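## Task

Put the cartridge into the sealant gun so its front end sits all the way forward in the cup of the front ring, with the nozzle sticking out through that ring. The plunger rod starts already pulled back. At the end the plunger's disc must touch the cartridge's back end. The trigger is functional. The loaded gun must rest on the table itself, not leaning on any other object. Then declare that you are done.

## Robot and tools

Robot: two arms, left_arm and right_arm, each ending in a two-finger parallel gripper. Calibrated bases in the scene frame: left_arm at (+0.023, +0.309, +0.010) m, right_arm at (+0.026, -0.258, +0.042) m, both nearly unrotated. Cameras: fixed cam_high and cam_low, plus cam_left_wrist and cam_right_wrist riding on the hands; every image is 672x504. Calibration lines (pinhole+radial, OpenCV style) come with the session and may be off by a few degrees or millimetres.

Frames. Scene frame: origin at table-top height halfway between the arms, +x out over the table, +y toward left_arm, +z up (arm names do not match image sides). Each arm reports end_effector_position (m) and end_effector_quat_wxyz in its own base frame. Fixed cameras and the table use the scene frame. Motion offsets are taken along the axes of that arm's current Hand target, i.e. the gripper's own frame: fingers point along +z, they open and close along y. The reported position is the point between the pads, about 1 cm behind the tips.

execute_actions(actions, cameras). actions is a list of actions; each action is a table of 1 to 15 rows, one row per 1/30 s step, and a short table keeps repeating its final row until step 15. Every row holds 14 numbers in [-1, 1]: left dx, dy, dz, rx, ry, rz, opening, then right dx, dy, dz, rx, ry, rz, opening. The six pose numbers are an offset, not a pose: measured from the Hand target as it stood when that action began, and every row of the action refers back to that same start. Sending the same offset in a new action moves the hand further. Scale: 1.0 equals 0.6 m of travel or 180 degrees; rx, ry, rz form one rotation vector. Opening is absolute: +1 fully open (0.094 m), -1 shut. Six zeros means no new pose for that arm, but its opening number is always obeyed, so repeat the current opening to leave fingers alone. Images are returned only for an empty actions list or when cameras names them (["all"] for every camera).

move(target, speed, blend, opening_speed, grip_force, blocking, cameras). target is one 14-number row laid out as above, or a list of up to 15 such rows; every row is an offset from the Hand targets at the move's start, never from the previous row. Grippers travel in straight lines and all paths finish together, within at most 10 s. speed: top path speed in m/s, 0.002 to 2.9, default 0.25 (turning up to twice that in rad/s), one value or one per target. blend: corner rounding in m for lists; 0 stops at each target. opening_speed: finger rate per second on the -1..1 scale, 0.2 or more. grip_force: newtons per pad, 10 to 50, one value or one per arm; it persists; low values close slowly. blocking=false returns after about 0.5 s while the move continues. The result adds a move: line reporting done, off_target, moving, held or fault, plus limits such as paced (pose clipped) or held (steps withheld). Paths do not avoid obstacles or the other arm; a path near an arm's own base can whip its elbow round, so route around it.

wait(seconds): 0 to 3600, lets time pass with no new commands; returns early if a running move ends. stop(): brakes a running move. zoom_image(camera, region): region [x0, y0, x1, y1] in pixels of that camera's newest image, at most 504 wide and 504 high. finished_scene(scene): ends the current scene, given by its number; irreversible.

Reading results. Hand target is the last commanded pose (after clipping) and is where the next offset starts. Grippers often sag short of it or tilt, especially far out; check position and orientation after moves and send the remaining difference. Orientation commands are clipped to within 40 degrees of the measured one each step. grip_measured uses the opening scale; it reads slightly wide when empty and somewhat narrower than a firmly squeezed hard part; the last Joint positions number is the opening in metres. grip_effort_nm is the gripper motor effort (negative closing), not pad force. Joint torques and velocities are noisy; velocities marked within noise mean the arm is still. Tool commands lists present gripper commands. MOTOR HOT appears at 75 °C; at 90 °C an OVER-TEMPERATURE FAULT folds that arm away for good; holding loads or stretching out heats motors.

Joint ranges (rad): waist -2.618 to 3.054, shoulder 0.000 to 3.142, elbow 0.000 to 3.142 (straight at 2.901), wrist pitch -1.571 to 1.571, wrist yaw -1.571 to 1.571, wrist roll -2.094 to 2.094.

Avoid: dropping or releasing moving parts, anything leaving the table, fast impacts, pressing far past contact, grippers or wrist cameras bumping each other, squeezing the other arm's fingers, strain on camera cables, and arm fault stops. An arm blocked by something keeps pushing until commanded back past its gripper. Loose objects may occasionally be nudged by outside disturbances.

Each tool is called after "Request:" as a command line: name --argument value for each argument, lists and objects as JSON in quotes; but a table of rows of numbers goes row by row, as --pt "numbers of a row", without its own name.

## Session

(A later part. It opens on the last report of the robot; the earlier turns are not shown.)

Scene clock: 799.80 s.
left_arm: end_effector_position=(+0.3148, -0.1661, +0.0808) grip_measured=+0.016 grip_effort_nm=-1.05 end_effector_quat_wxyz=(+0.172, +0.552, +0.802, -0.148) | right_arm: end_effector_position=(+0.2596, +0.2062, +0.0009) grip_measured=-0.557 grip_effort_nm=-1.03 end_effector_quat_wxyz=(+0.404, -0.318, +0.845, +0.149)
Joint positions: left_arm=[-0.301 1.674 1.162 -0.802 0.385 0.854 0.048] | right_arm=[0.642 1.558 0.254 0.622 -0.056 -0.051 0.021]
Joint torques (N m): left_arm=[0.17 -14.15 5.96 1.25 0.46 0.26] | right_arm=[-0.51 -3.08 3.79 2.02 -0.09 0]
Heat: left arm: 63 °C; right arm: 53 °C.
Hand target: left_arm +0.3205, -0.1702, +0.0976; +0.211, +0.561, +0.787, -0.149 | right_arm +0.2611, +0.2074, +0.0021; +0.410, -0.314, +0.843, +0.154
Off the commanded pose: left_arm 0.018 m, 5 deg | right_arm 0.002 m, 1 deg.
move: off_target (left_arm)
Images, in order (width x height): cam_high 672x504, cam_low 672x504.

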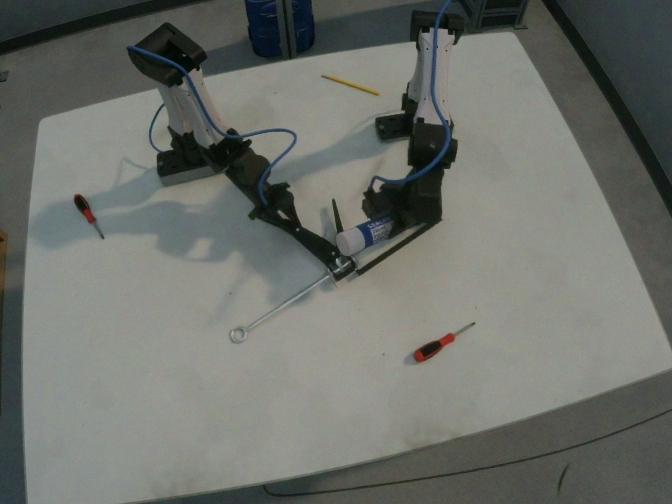

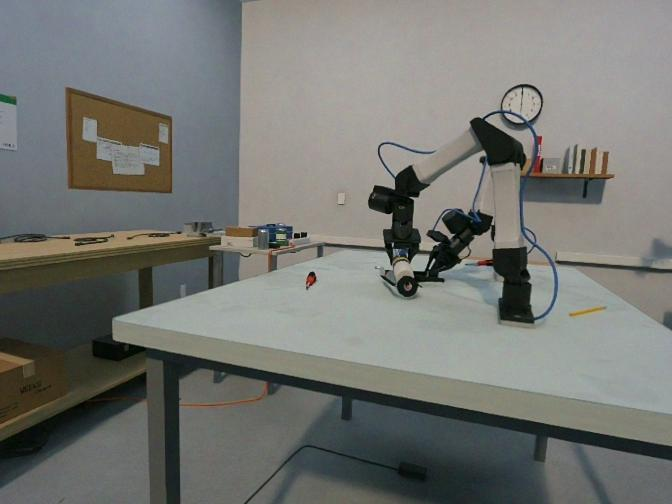

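Request:
move --target '[0.023,0,0.0098,0,0.011,0,0.0,0,0,0,0,0,0,-0.65]' --cameras '["cam_low","cam_high","cam_right_wrist"]' --speed 0.08

Request:
zoom_image --camera "cam_low" --region '[380, 255, 430, 305]'

Request:
zoom_image --camera "cam_high" --region '[310, 170, 460, 290]'

Scene clock: 817.87 s.
left_arm: end_effector_position=(+0.3108, -0.1593, +0.0730) grip_measured=+0.016 grip_effort_nm=-1.05 end_effector_quat_wxyz=(+0.164, +0.555, +0.802, -0.144) | right_arm: end_effector_position=(+0.2596, +0.2062, +0.0009) grip_measured=-0.557 grip_effort_nm=-1.03 end_effector_quat_wxyz=(+0.404, -0.318, +0.845, +0.149)
Joint positions: left_arm=[-0.291 1.674 1.137 -0.799 0.374 0.876 0.048] | right_arm=[0.642 1.558 0.254 0.622 -0.056 -0.051 0.021]
Joint torques (N m): left_arm=[0.2 -12.96 5.64 1.14 0.37 0.2] | right_arm=[-0.51 -3.07 3.79 2.02 -0.08 0]
Heat: left arm: 63 °C; right arm: 53 °C.
Hand target: left_arm +0.3176, -0.1616, +0.0856; +0.197, +0.563, +0.790, -0.139 | right_arm +0.2611, +0.2074, +0.0021; +0.410, -0.314, +0.843, +0.154
Off the commanded pose: left_arm 0.014 m, 4 deg | right_arm 0.002 m, 1 deg.
move: off_target (left_arm)
cam_right_wrist: T_world_to_cam=[[0.63095, -0.77534, -0.0274, -0.00703], [-0.67706, -0.53305, -0.50739, 0.33412], [0.37879, 0.33869, -0.86128, -0.06079]] pos_world=[0.25368, 0.19325, 0.11698]
Images, in order (width x height): cam_high 672x504, cam_low 672x504, cam_right_wrist 672x504.

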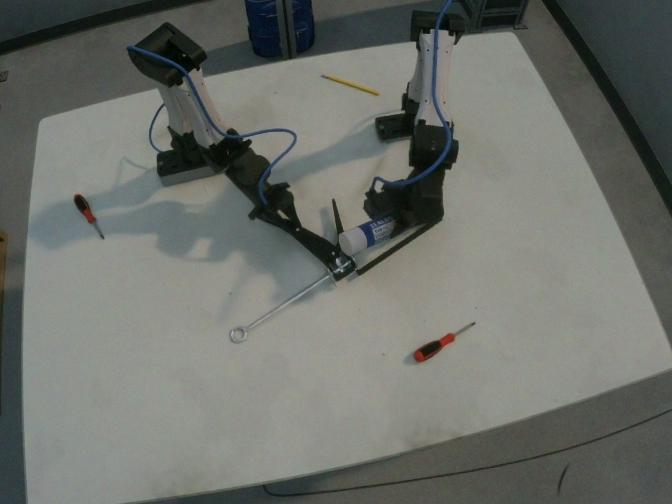

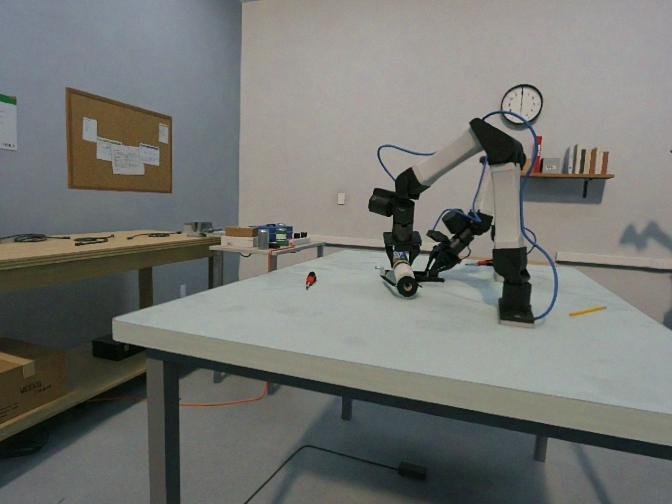

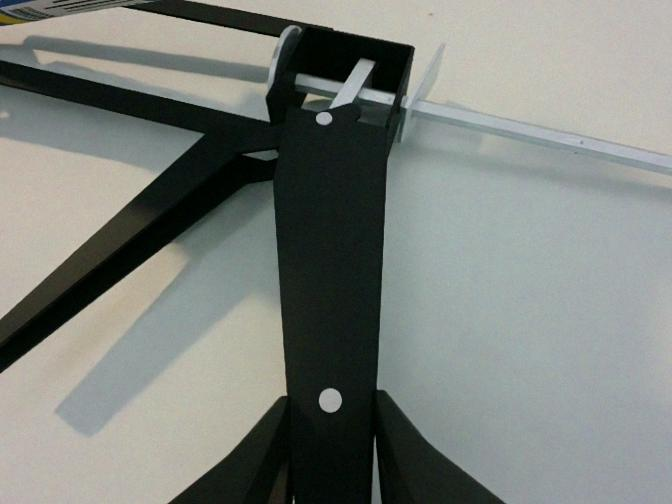

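Scaled by 10.080.

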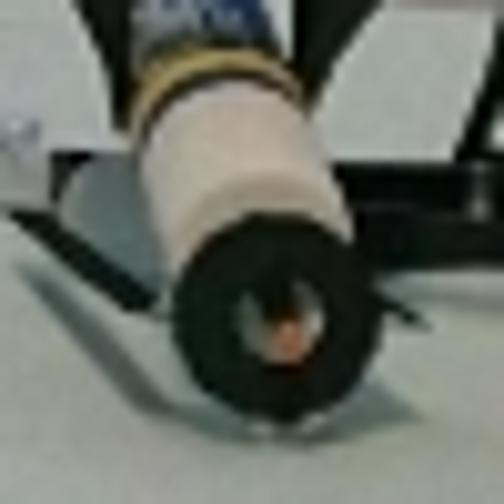

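Scaled by 3.360.

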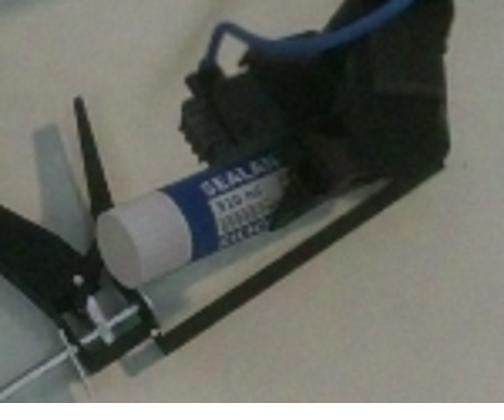

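Request:
move --target '[0.0241,0,0.0098,0,0.0195,0,0.0,0,0,0,0,0,0,-0.65]' --cameras '["cam_low","cam_high","cam_right_wrist"]' --speed 0.08

Request:
zoom_image --camera "cam_low" --region '[380, 255, 430, 305]'

Request:
zoom_image --camera "cam_high" --region '[310, 170, 460, 290]'

Scene clock: 830.87 s.
left_arm: end_effector_position=(+0.3097, -0.1536, +0.0681) grip_measured=+0.016 grip_effort_nm=-1.05 end_effector_quat_wxyz=(+0.156, +0.559, +0.804, -0.130) | right_arm: end_effector_position=(+0.2596, +0.2062, +0.0009) grip_measured=-0.557 grip_effort_nm=-1.03 end_effector_quat_wxyz=(+0.404, -0.318, +0.845, +0.149)
Joint positions: left_arm=[-0.291 1.674 1.127 -0.799 0.343 0.885 0.048] | right_arm=[0.642 1.558 0.254 0.622 -0.056 -0.051 0.021]
Joint torques (N m): left_arm=[0.29 -11.36 5.82 0.97 0.27 0.31] | right_arm=[-0.51 -3.06 3.78 2.02 -0.09 0]
Heat: left arm: 62 °C; right arm: 53 °C.
Hand target: left_arm +0.3143, -0.1521, +0.0736; +0.173, +0.567, +0.796, -0.122 | right_arm +0.2611, +0.2074, +0.0021; +0.410, -0.314, +0.843, +0.154
Off the commanded pose: left_arm 0.007 m, 3 deg | right_arm 0.002 m, 1 deg.
move: off_target (left_arm)
cam_right_wrist: T_world_to_cam=[[0.63095, -0.77534, -0.0274, -0.00703], [-0.67706, -0.53305, -0.50739, 0.33412], [0.37879, 0.33869, -0.86128, -0.06079]] pos_world=[0.25368, 0.19325, 0.11698]
Images, in order (width x height): cam_high 672x504, cam_low 672x504, cam_right_wrist 672x504.

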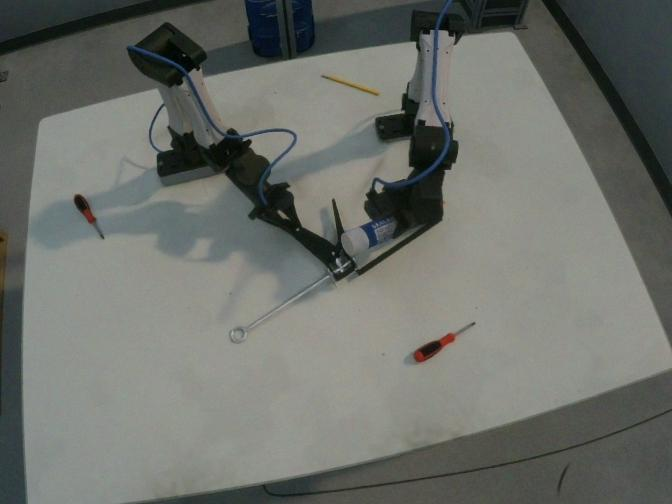

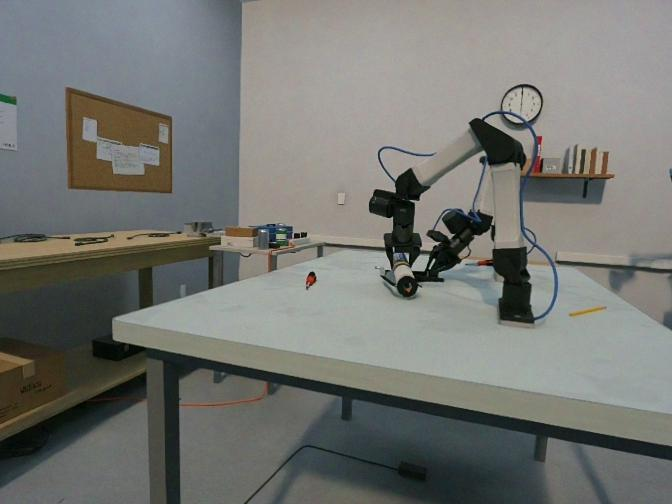

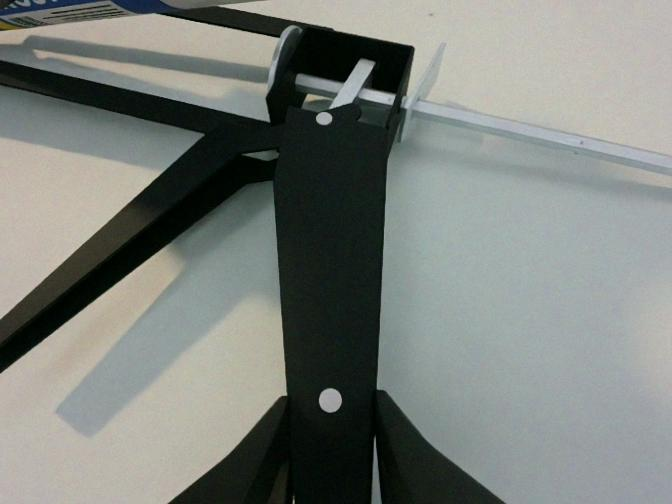

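Scaled by 10.080.

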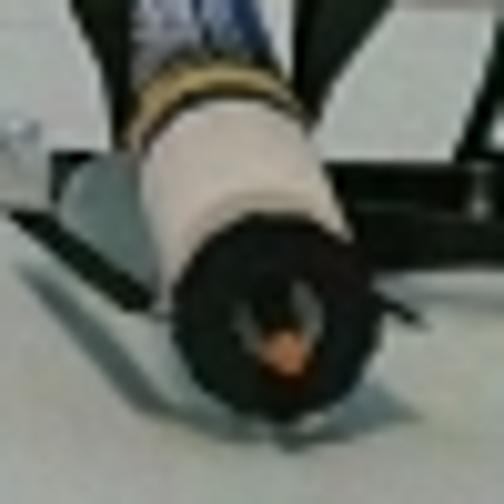

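Scaled by 3.360.

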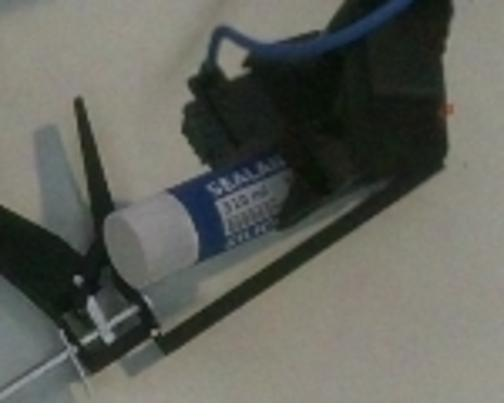

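Request:
move --target '[0.0178,0,0.023,0,0.022,0,0.0,0,0,0,0,0,0,-0.65]' --cameras '["cam_low","cam_high","cam_right_wrist"]' --speed 0.06

Request:
zoom_image --camera "cam_low" --region '[380, 255, 430, 305]'

Request:
zoom_image --camera "cam_high" --region '[310, 170, 460, 290]'

Request:
zoom_image --camera "cam_right_wrist" --region '[160, 0, 420, 140]'

Scene clock: 849.23 s.
left_arm: end_effector_position=(+0.3107, -0.1475, +0.0586) grip_measured=+0.016 grip_effort_nm=-1.05 end_effector_quat_wxyz=(+0.138, +0.561, +0.809, -0.109) | right_arm: end_effector_position=(+0.2598, +0.2063, +0.0011) grip_measured=-0.557 grip_effort_nm=-1.03 end_effector_quat_wxyz=(+0.404, -0.317, +0.845, +0.150)
Joint positions: left_arm=[-0.298 1.695 1.127 -0.799 0.291 0.885 0.048] | right_arm=[0.642 1.558 0.254 0.623 -0.056 -0.051 0.021]
Joint torques (N m): left_arm=[-0.81 -9.59 5.24 0.97 0.1 0.23] | right_arm=[-0.53 -3.08 3.79 2.02 -0.08 0]
Heat: left arm: 60 °C; right arm: 53 °C.
Hand target: left_arm +0.3130, -0.1483, +0.0567; +0.145, +0.571, +0.802, -0.102 | right_arm +0.2611, +0.2074, +0.0021; +0.410, -0.314, +0.842, +0.154
Off the commanded pose: left_arm 0.003 m, 2 deg | right_arm 0.002 m, 1 deg.
move: done
cam_right_wrist: T_world_to_cam=[[0.63102, -0.77529, -0.02732, -0.00706], [-0.67655, -0.53274, -0.5084, 0.33415], [0.3796, 0.33929, -0.86069, -0.061]] pos_world=[0.25368, 0.19324, 0.11718]
Images, in order (width x height): cam_high 672x504, cam_low 672x504, cam_right_wrist 672x504.

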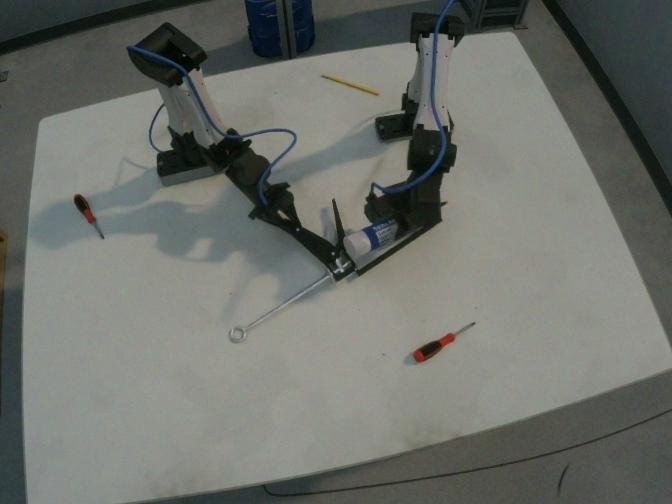

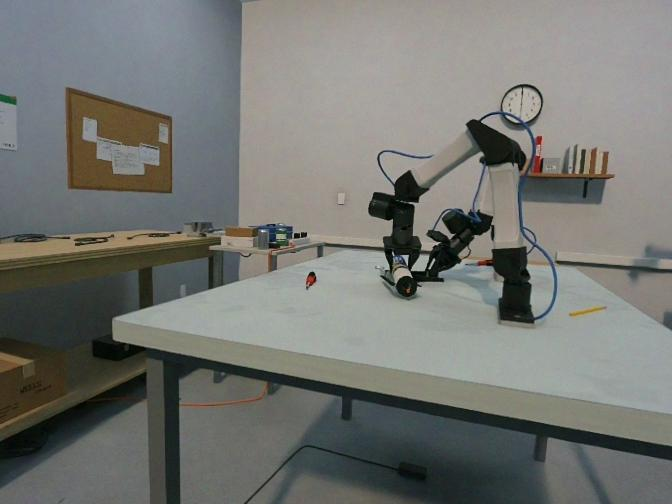

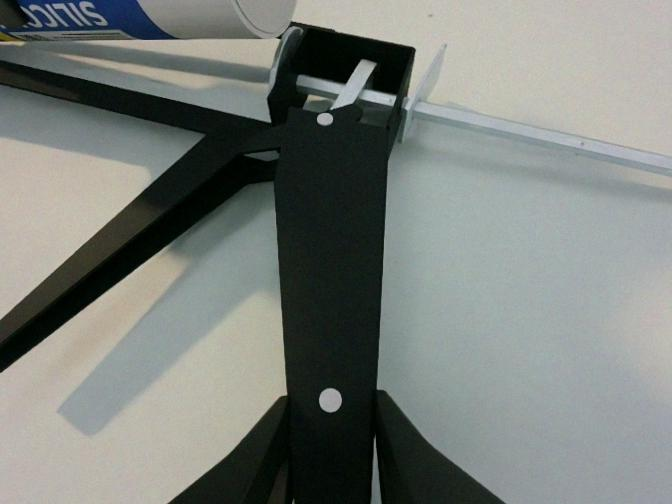

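Scaled by 10.080.

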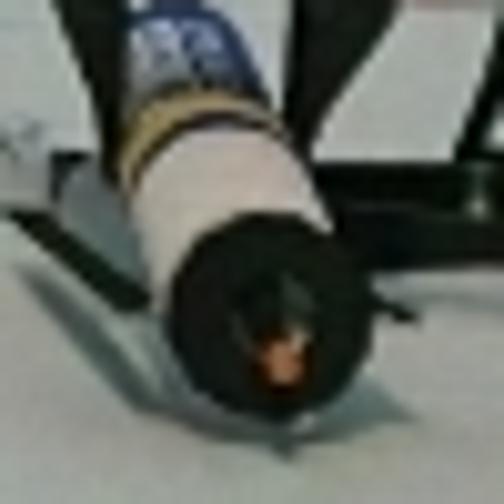

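Scaled by 3.360.

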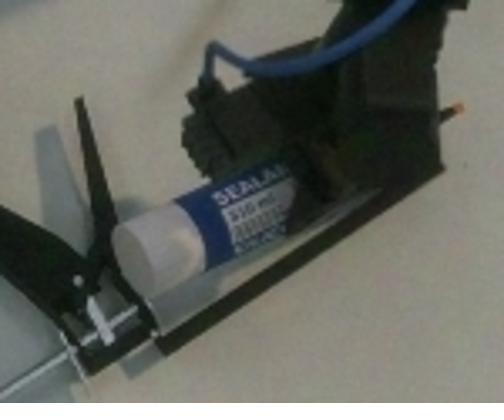

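Scaled by 1.938.

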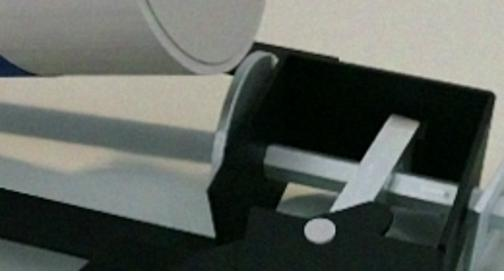

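Request:
move --target '[0.0075,-0.0015,0.0203,0,0.022,0,0.0,0,0,0,0,0,0,-0.65]' --cameras '["cam_low","cam_high","cam_right_wrist","cam_left_wrist"]' --speed 0.06

Request:
zoom_image --camera "cam_low" --region '[380, 255, 430, 305]'

Request:
zoom_image --camera "cam_high" --region '[310, 170, 460, 290]'

Request:
zoom_image --camera "cam_right_wrist" --region '[160, 0, 420, 140]'

Scene clock: 871.17 s.
left_arm: end_effector_position=(+0.3079, -0.1491, +0.0496) grip_measured=+0.016 grip_effort_nm=-1.05 end_effector_quat_wxyz=(+0.121, +0.570, +0.807, -0.096) | right_arm: end_effector_position=(+0.2598, +0.2063, +0.0011) grip_measured=-0.557 grip_effort_nm=-1.03 end_effector_quat_wxyz=(+0.404, -0.317, +0.845, +0.150)
Joint positions: left_arm=[-0.323 1.718 1.127 -0.799 0.253 0.883 0.048] | right_arm=[0.642 1.558 0.254 0.623 -0.056 -0.051 0.021]
Joint torques (N m): left_arm=[-1.17 -7.83 6.6 0.88 -0.09 0.02] | right_arm=[-0.53 -3.06 3.81 2.01 -0.08 0]
Heat: left arm: 59 °C; right arm: 53 °C.
Hand target: left_arm +0.3122, -0.1486, +0.0437; +0.117, +0.574, +0.806, -0.083 | right_arm +0.2611, +0.2074, +0.0021; +0.410, -0.314, +0.842, +0.154
Off the commanded pose: left_arm 0.007 m, 2 deg | right_arm 0.002 m, 1 deg.
move: done
cam_left_wrist: T_world_to_cam=[[-0.95994, -0.27998, -0.01081, 0.2525], [-0.28019, 0.95933, 0.03428, 0.27407], [0.00077, 0.03594, -0.99935, 0.16244]] pos_world=[0.31905, -0.19806, 0.15566]
cam_right_wrist: T_world_to_cam=[[0.63102, -0.77529, -0.02732, -0.00706], [-0.67655, -0.53274, -0.5084, 0.33415], [0.3796, 0.33929, -0.86069, -0.061]] pos_world=[0.25368, 0.19324, 0.11718]

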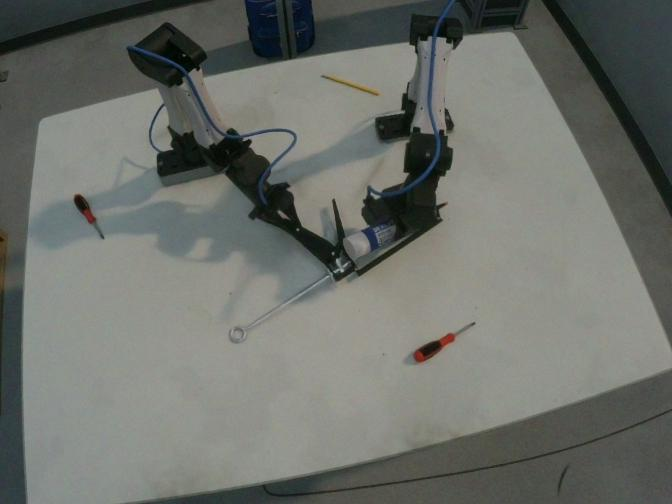

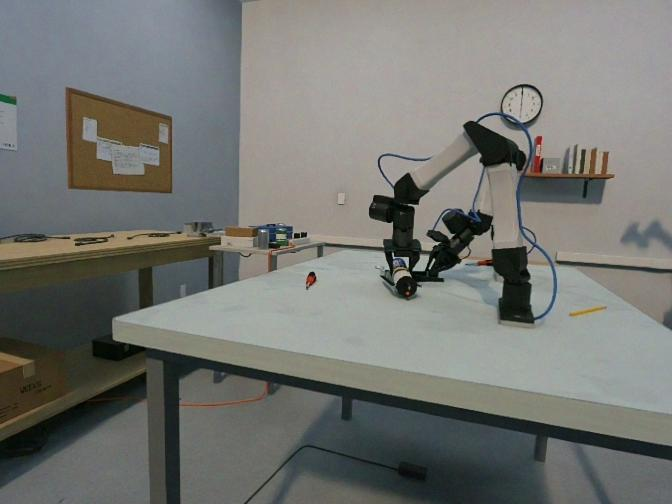

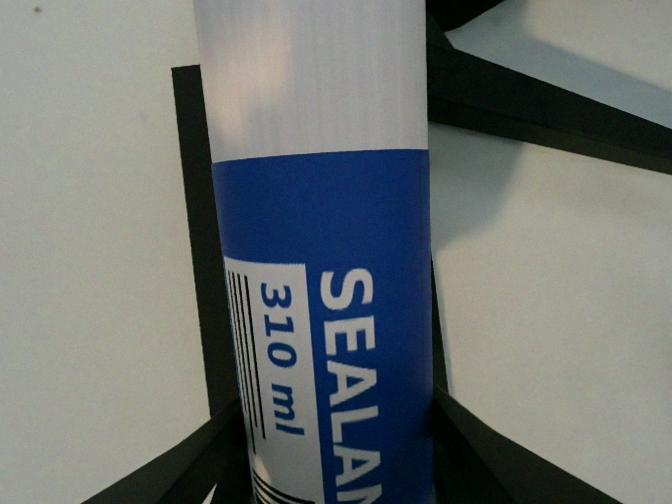

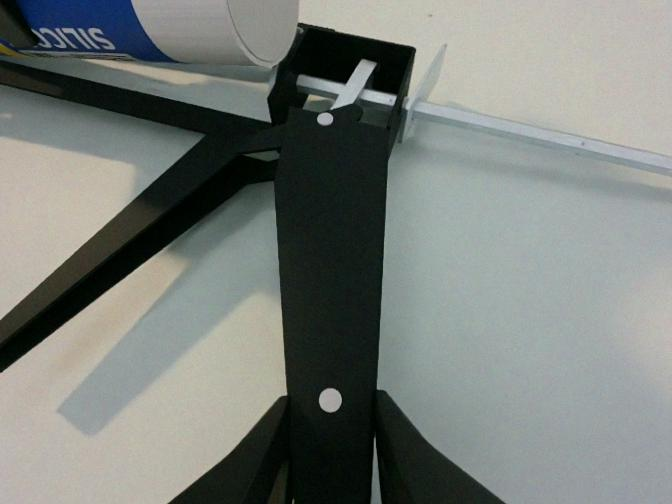

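Scaled by 10.080.

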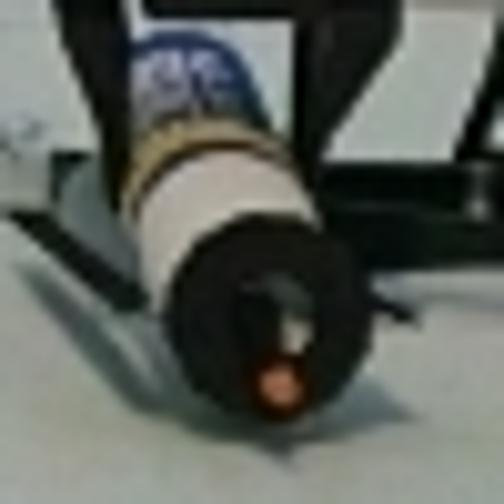

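Scaled by 3.360.

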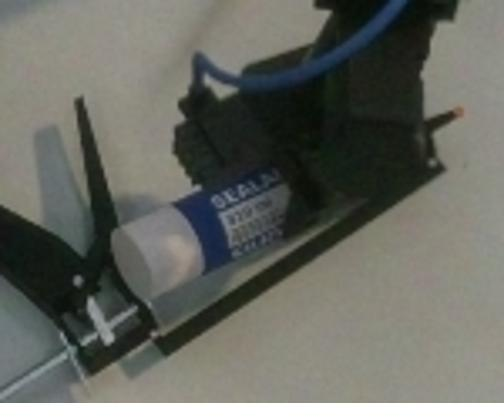

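Scaled by 1.938.

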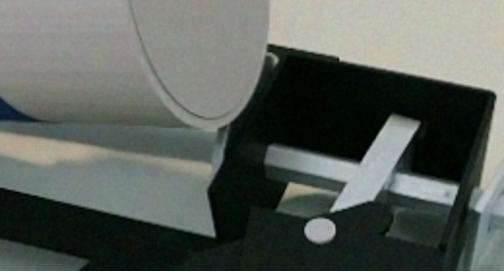

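Request:
zoom_image --camera "cam_left_wrist" --region '[150, 0, 510, 270]'

Request:
zoom_image --camera "cam_left_wrist" --region '[150, 234, 510, 504]'

Scaled by 1.400.

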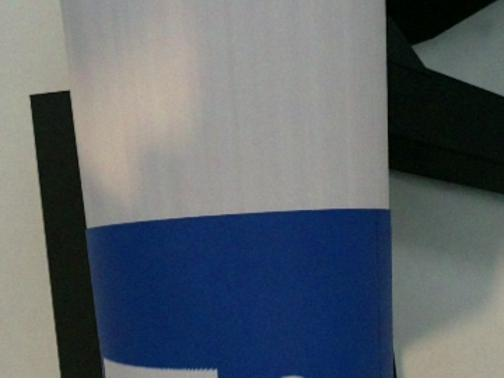

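Scaled by 1.400.

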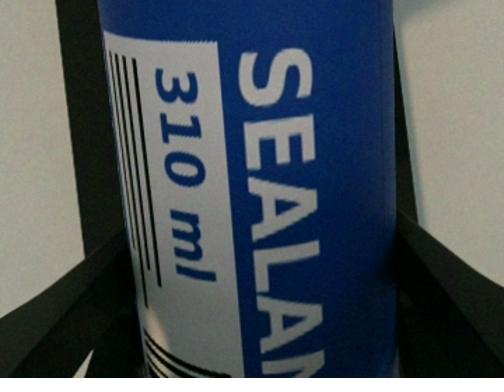

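Request:
move --target '[0,0.0083,0,-0.0048,0,-0.016,0.0,0,0,0,0,0,0,-0.65]' --cameras '["cam_low","cam_high","cam_right_wrist","cam_left_wrist"]' --speed 0.06

Request:
zoom_image --camera "cam_low" --region '[380, 255, 430, 305]'

Request:
zoom_image --camera "cam_high" --region '[310, 170, 460, 290]'

Request:
zoom_image --camera "cam_right_wrist" --region '[160, 0, 420, 140]'

Scene clock: 918.87 s.
left_arm: end_effector_position=(+0.3084, -0.1477, +0.0492) grip_measured=+0.016 grip_effort_nm=-1.05 end_effector_quat_wxyz=(+0.119, +0.561, +0.814, -0.093) | right_arm: end_effector_position=(+0.2598, +0.2063, +0.0011) grip_measured=-0.557 grip_effort_nm=-1.03 end_effector_quat_wxyz=(+0.404, -0.317, +0.845, +0.150)
Joint positions: left_arm=[-0.323 1.718 1.127 -0.799 0.244 0.861 0.048] | right_arm=[0.642 1.558 0.254 0.623 -0.056 -0.051 0.021]
Joint torques (N m): left_arm=[-0.84 -7.32 6.69 1.05 -0.05 -0.3] | right_arm=[-0.51 -3.06 3.79 2.01 -0.09 0]
Heat: left arm: 54 °C; right arm: 54 °C.
Hand target: left_arm +0.3169, -0.1470, +0.0437; +0.120, +0.553, +0.821, -0.080 | right_arm +0.2611, +0.2074, +0.0021; +0.410, -0.314, +0.842, +0.154
Off the commanded pose: left_arm 0.010 m, 2 deg | right_arm 0.002 m, 1 deg.
move: done
cam_left_wrist: T_world_to_cam=[[-0.95348, -0.30132, -0.00923, 0.24816], [-0.30144, 0.95259, 0.04127, 0.27805], [-0.00365, 0.04214, -0.99911, 0.16431]] pos_world=[0.32104, -0.19702, 0.15498]
cam_right_wrist: T_world_to_cam=[[0.63102, -0.77529, -0.02732, -0.00706], [-0.67655, -0.53274, -0.5084, 0.33415], [0.3796, 0.33929, -0.86069, -0.061]] pos_world=[0.25368, 0.19324, 0.11718]

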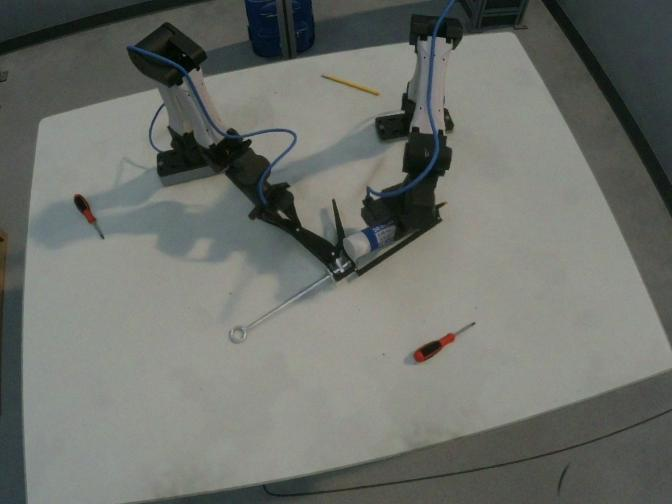

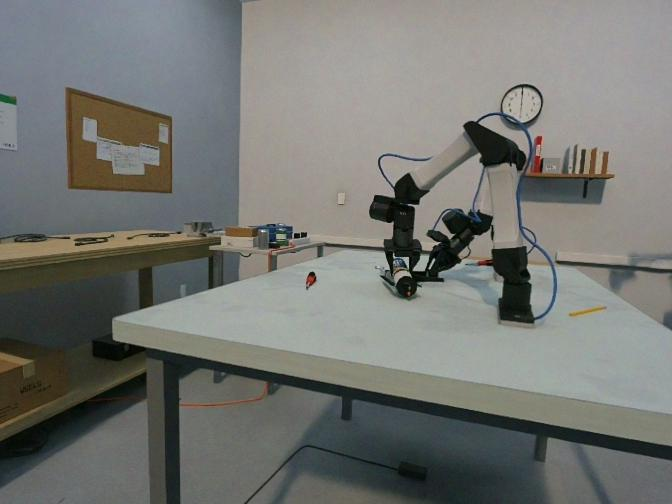

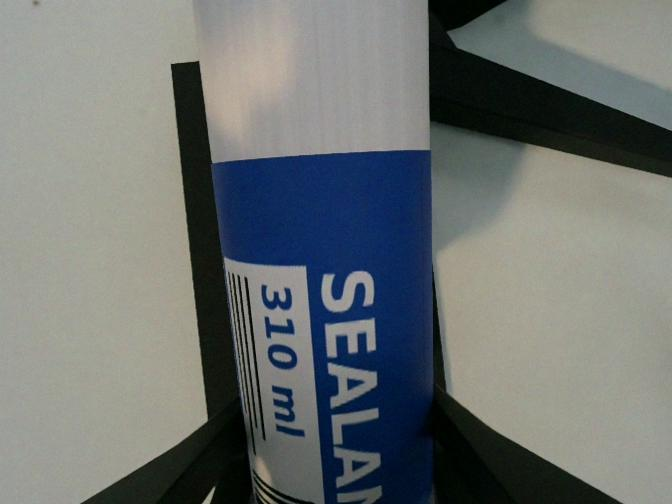

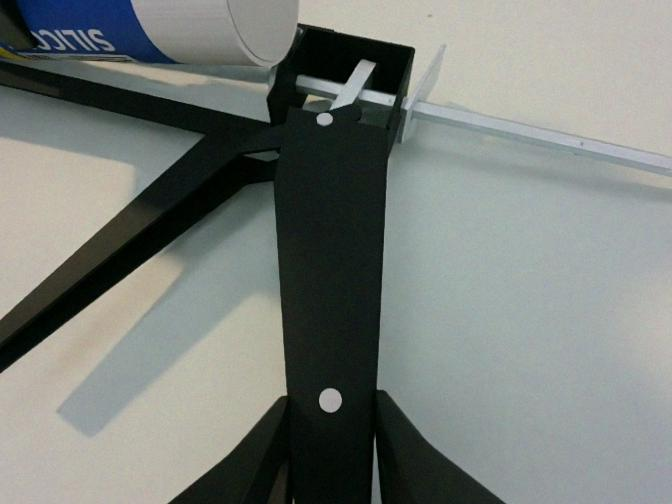

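Scaled by 10.080.

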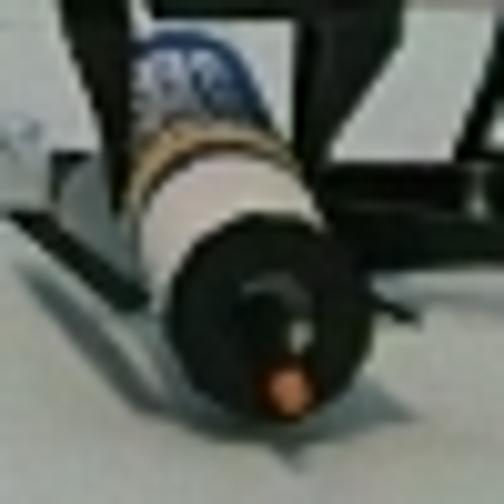

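Scaled by 3.360.

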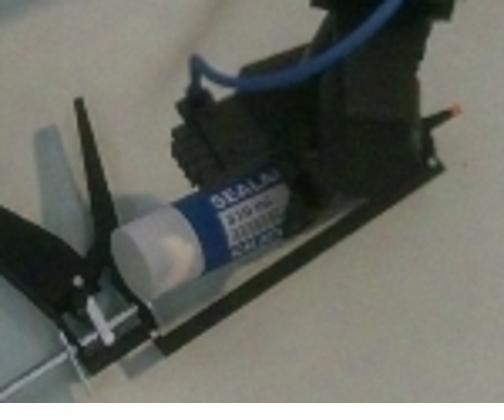

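Scaled by 1.938.

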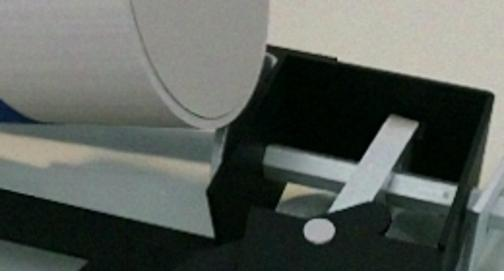

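Request:
move --target '[0,0.012,0,0,0,-0.003,0.0,0,0,0,0,0,0,-0.65]' --cameras '["cam_low","cam_high","cam_left_wrist"]' --speed 0.06

Request:
zoom_image --camera "cam_low" --region '[380, 255, 430, 305]'

Request:
zoom_image --camera "cam_high" --region '[310, 170, 460, 290]'

Scene clock: 925.47 s.
left_arm: end_effector_position=(+0.3077, -0.1468, +0.0470) grip_measured=+0.016 grip_effort_nm=-1.05 end_effector_quat_wxyz=(+0.112, +0.559, +0.816, -0.095) | right_arm: end_effector_position=(+0.2599, +0.2063, +0.0013) grip_measured=-0.557 grip_effort_nm=-1.03 end_effector_quat_wxyz=(+0.405, -0.319, +0.844, +0.149)
Joint positions: left_arm=[-0.321 1.729 1.134 -0.809 0.244 0.86 0.048] | right_arm=[0.642 1.558 0.254 0.624 -0.056 -0.053 0.021]
Joint torques (N m): left_arm=[0.34 -6.84 8.31 1 -0.06 -0.22] | right_arm=[-0.54 -3.07 3.79 2.01 -0.09 0.02]
Heat: left arm: 53 °C; right arm: 54 °C.
Hand target: left_arm +0.3235, -0.1443, +0.0437; +0.119, +0.549, +0.823, -0.080 | right_arm +0.2611, +0.2074, +0.0021; +0.410, -0.314, +0.842, +0.154
Off the commanded pose: left_arm 0.016 m, 2 deg | right_arm 0.002 m, 1 deg.
move: off_target (left_arm)
cam_left_wrist: T_world_to_cam=[[-0.95263, -0.30413, 0.0034, 0.2465], [-0.30358, 0.95147, 0.05034, 0.27708], [-0.01855, 0.04692, -0.99873, 0.16741]] pos_world=[0.32204, -0.19653, 0.15241]
Images, in order (width x height): cam_high 672x504, cam_low 672x504, cam_left_wrist 672x504.

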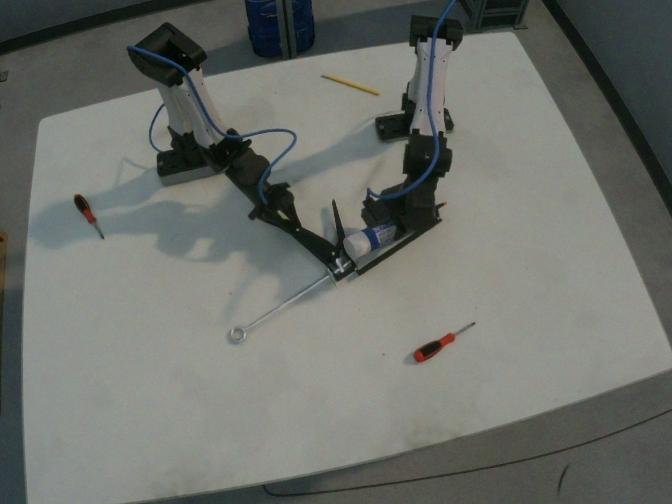

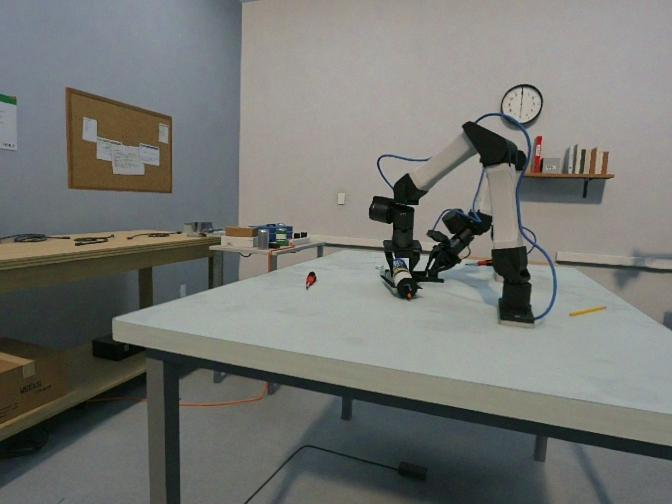

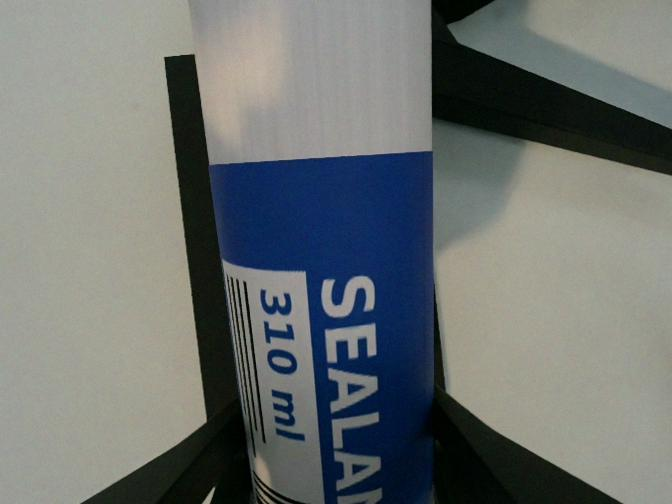

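Scaled by 10.080.

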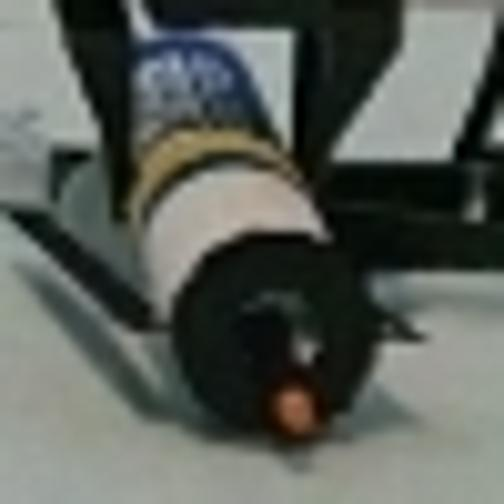

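Scaled by 3.360.

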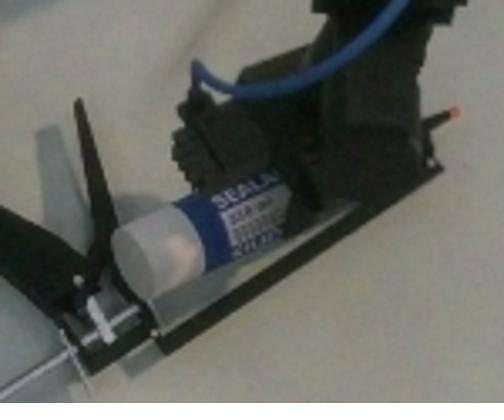

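Request:
move --target '[0,0.02,-0.008,0,0,0,0.0,0,0,0,0,0,0,-0.65]' --cameras '["cam_low","cam_high","cam_left_wrist"]' --speed 0.06

Request:
zoom_image --camera "cam_low" --region '[380, 255, 430, 305]'

Request:
zoom_image --camera "cam_high" --region '[310, 170, 460, 290]'

Scene clock: 937.43 s.
left_arm: end_effector_position=(+0.3144, -0.1448, +0.0486) grip_measured=+0.016 grip_effort_nm=-1.05 end_effector_quat_wxyz=(+0.107, +0.553, +0.820, -0.105) | right_arm: end_effector_position=(+0.2605, +0.2068, +0.0021) grip_measured=-0.557 grip_effort_nm=-1.03 end_effector_quat_wxyz=(+0.407, -0.317, +0.843, +0.150)
Joint positions: left_arm=[-0.301 1.761 1.179 -0.84 0.263 0.867 0.048] | right_arm=[0.642 1.558 0.254 0.629 -0.056 -0.051 0.021]
Joint torques (N m): left_arm=[1.02 -8.21 8.76 0.95 -0.24 0.02] | right_arm=[-0.5 -3.04 3.78 1.98 -0.08 0]
Heat: left arm: 52 °C; right arm: 53 °C.
Hand target: left_arm +0.3342, -0.1385, +0.0483; +0.119, +0.549, +0.823, -0.080 | right_arm +0.2611, +0.2074, +0.0021; +0.410, -0.314, +0.842, +0.154
Off the commanded pose: left_arm 0.021 m, 3 deg | right_arm 0.001 m, 1 deg.
move: off_target (left_arm)
cam_left_wrist: T_world_to_cam=[[-0.94872, -0.31494, 0.02734, 0.24947], [-0.31351, 0.94845, 0.04642, 0.28007], [-0.04055, 0.03547, -0.99855, 0.17423]] pos_world=[0.33155, -0.19325, 0.15415]
Images, in order (width x height): cam_high 672x504, cam_low 672x504, cam_left_wrist 672x504.

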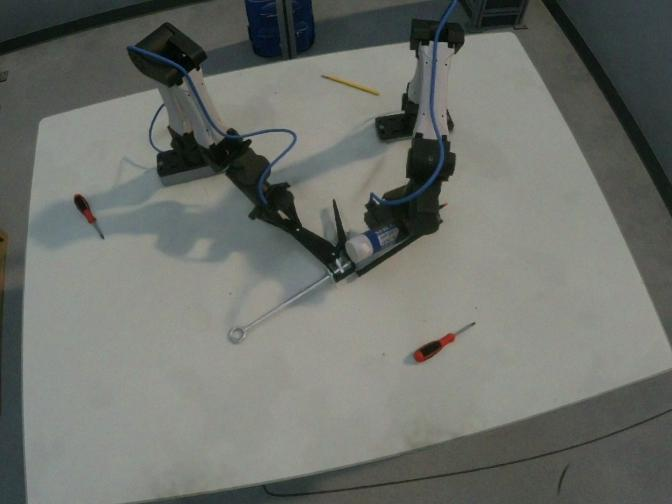

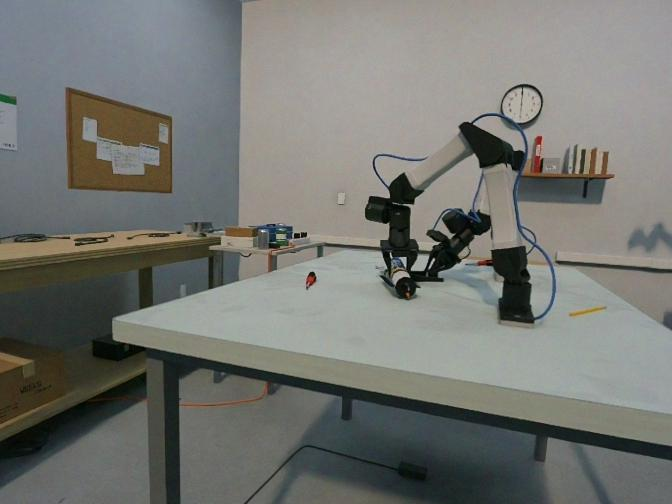

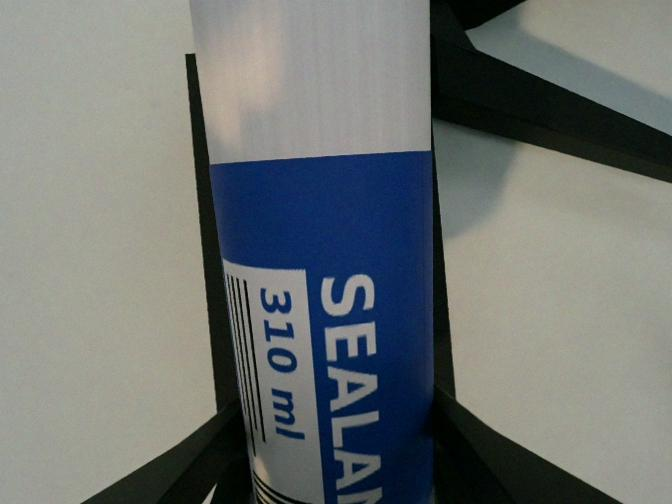

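Scaled by 10.080.

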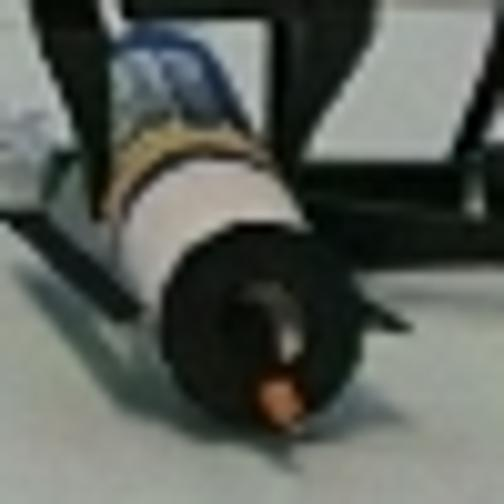

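Scaled by 3.360.

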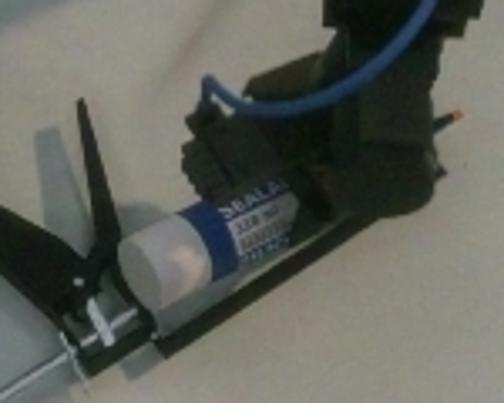

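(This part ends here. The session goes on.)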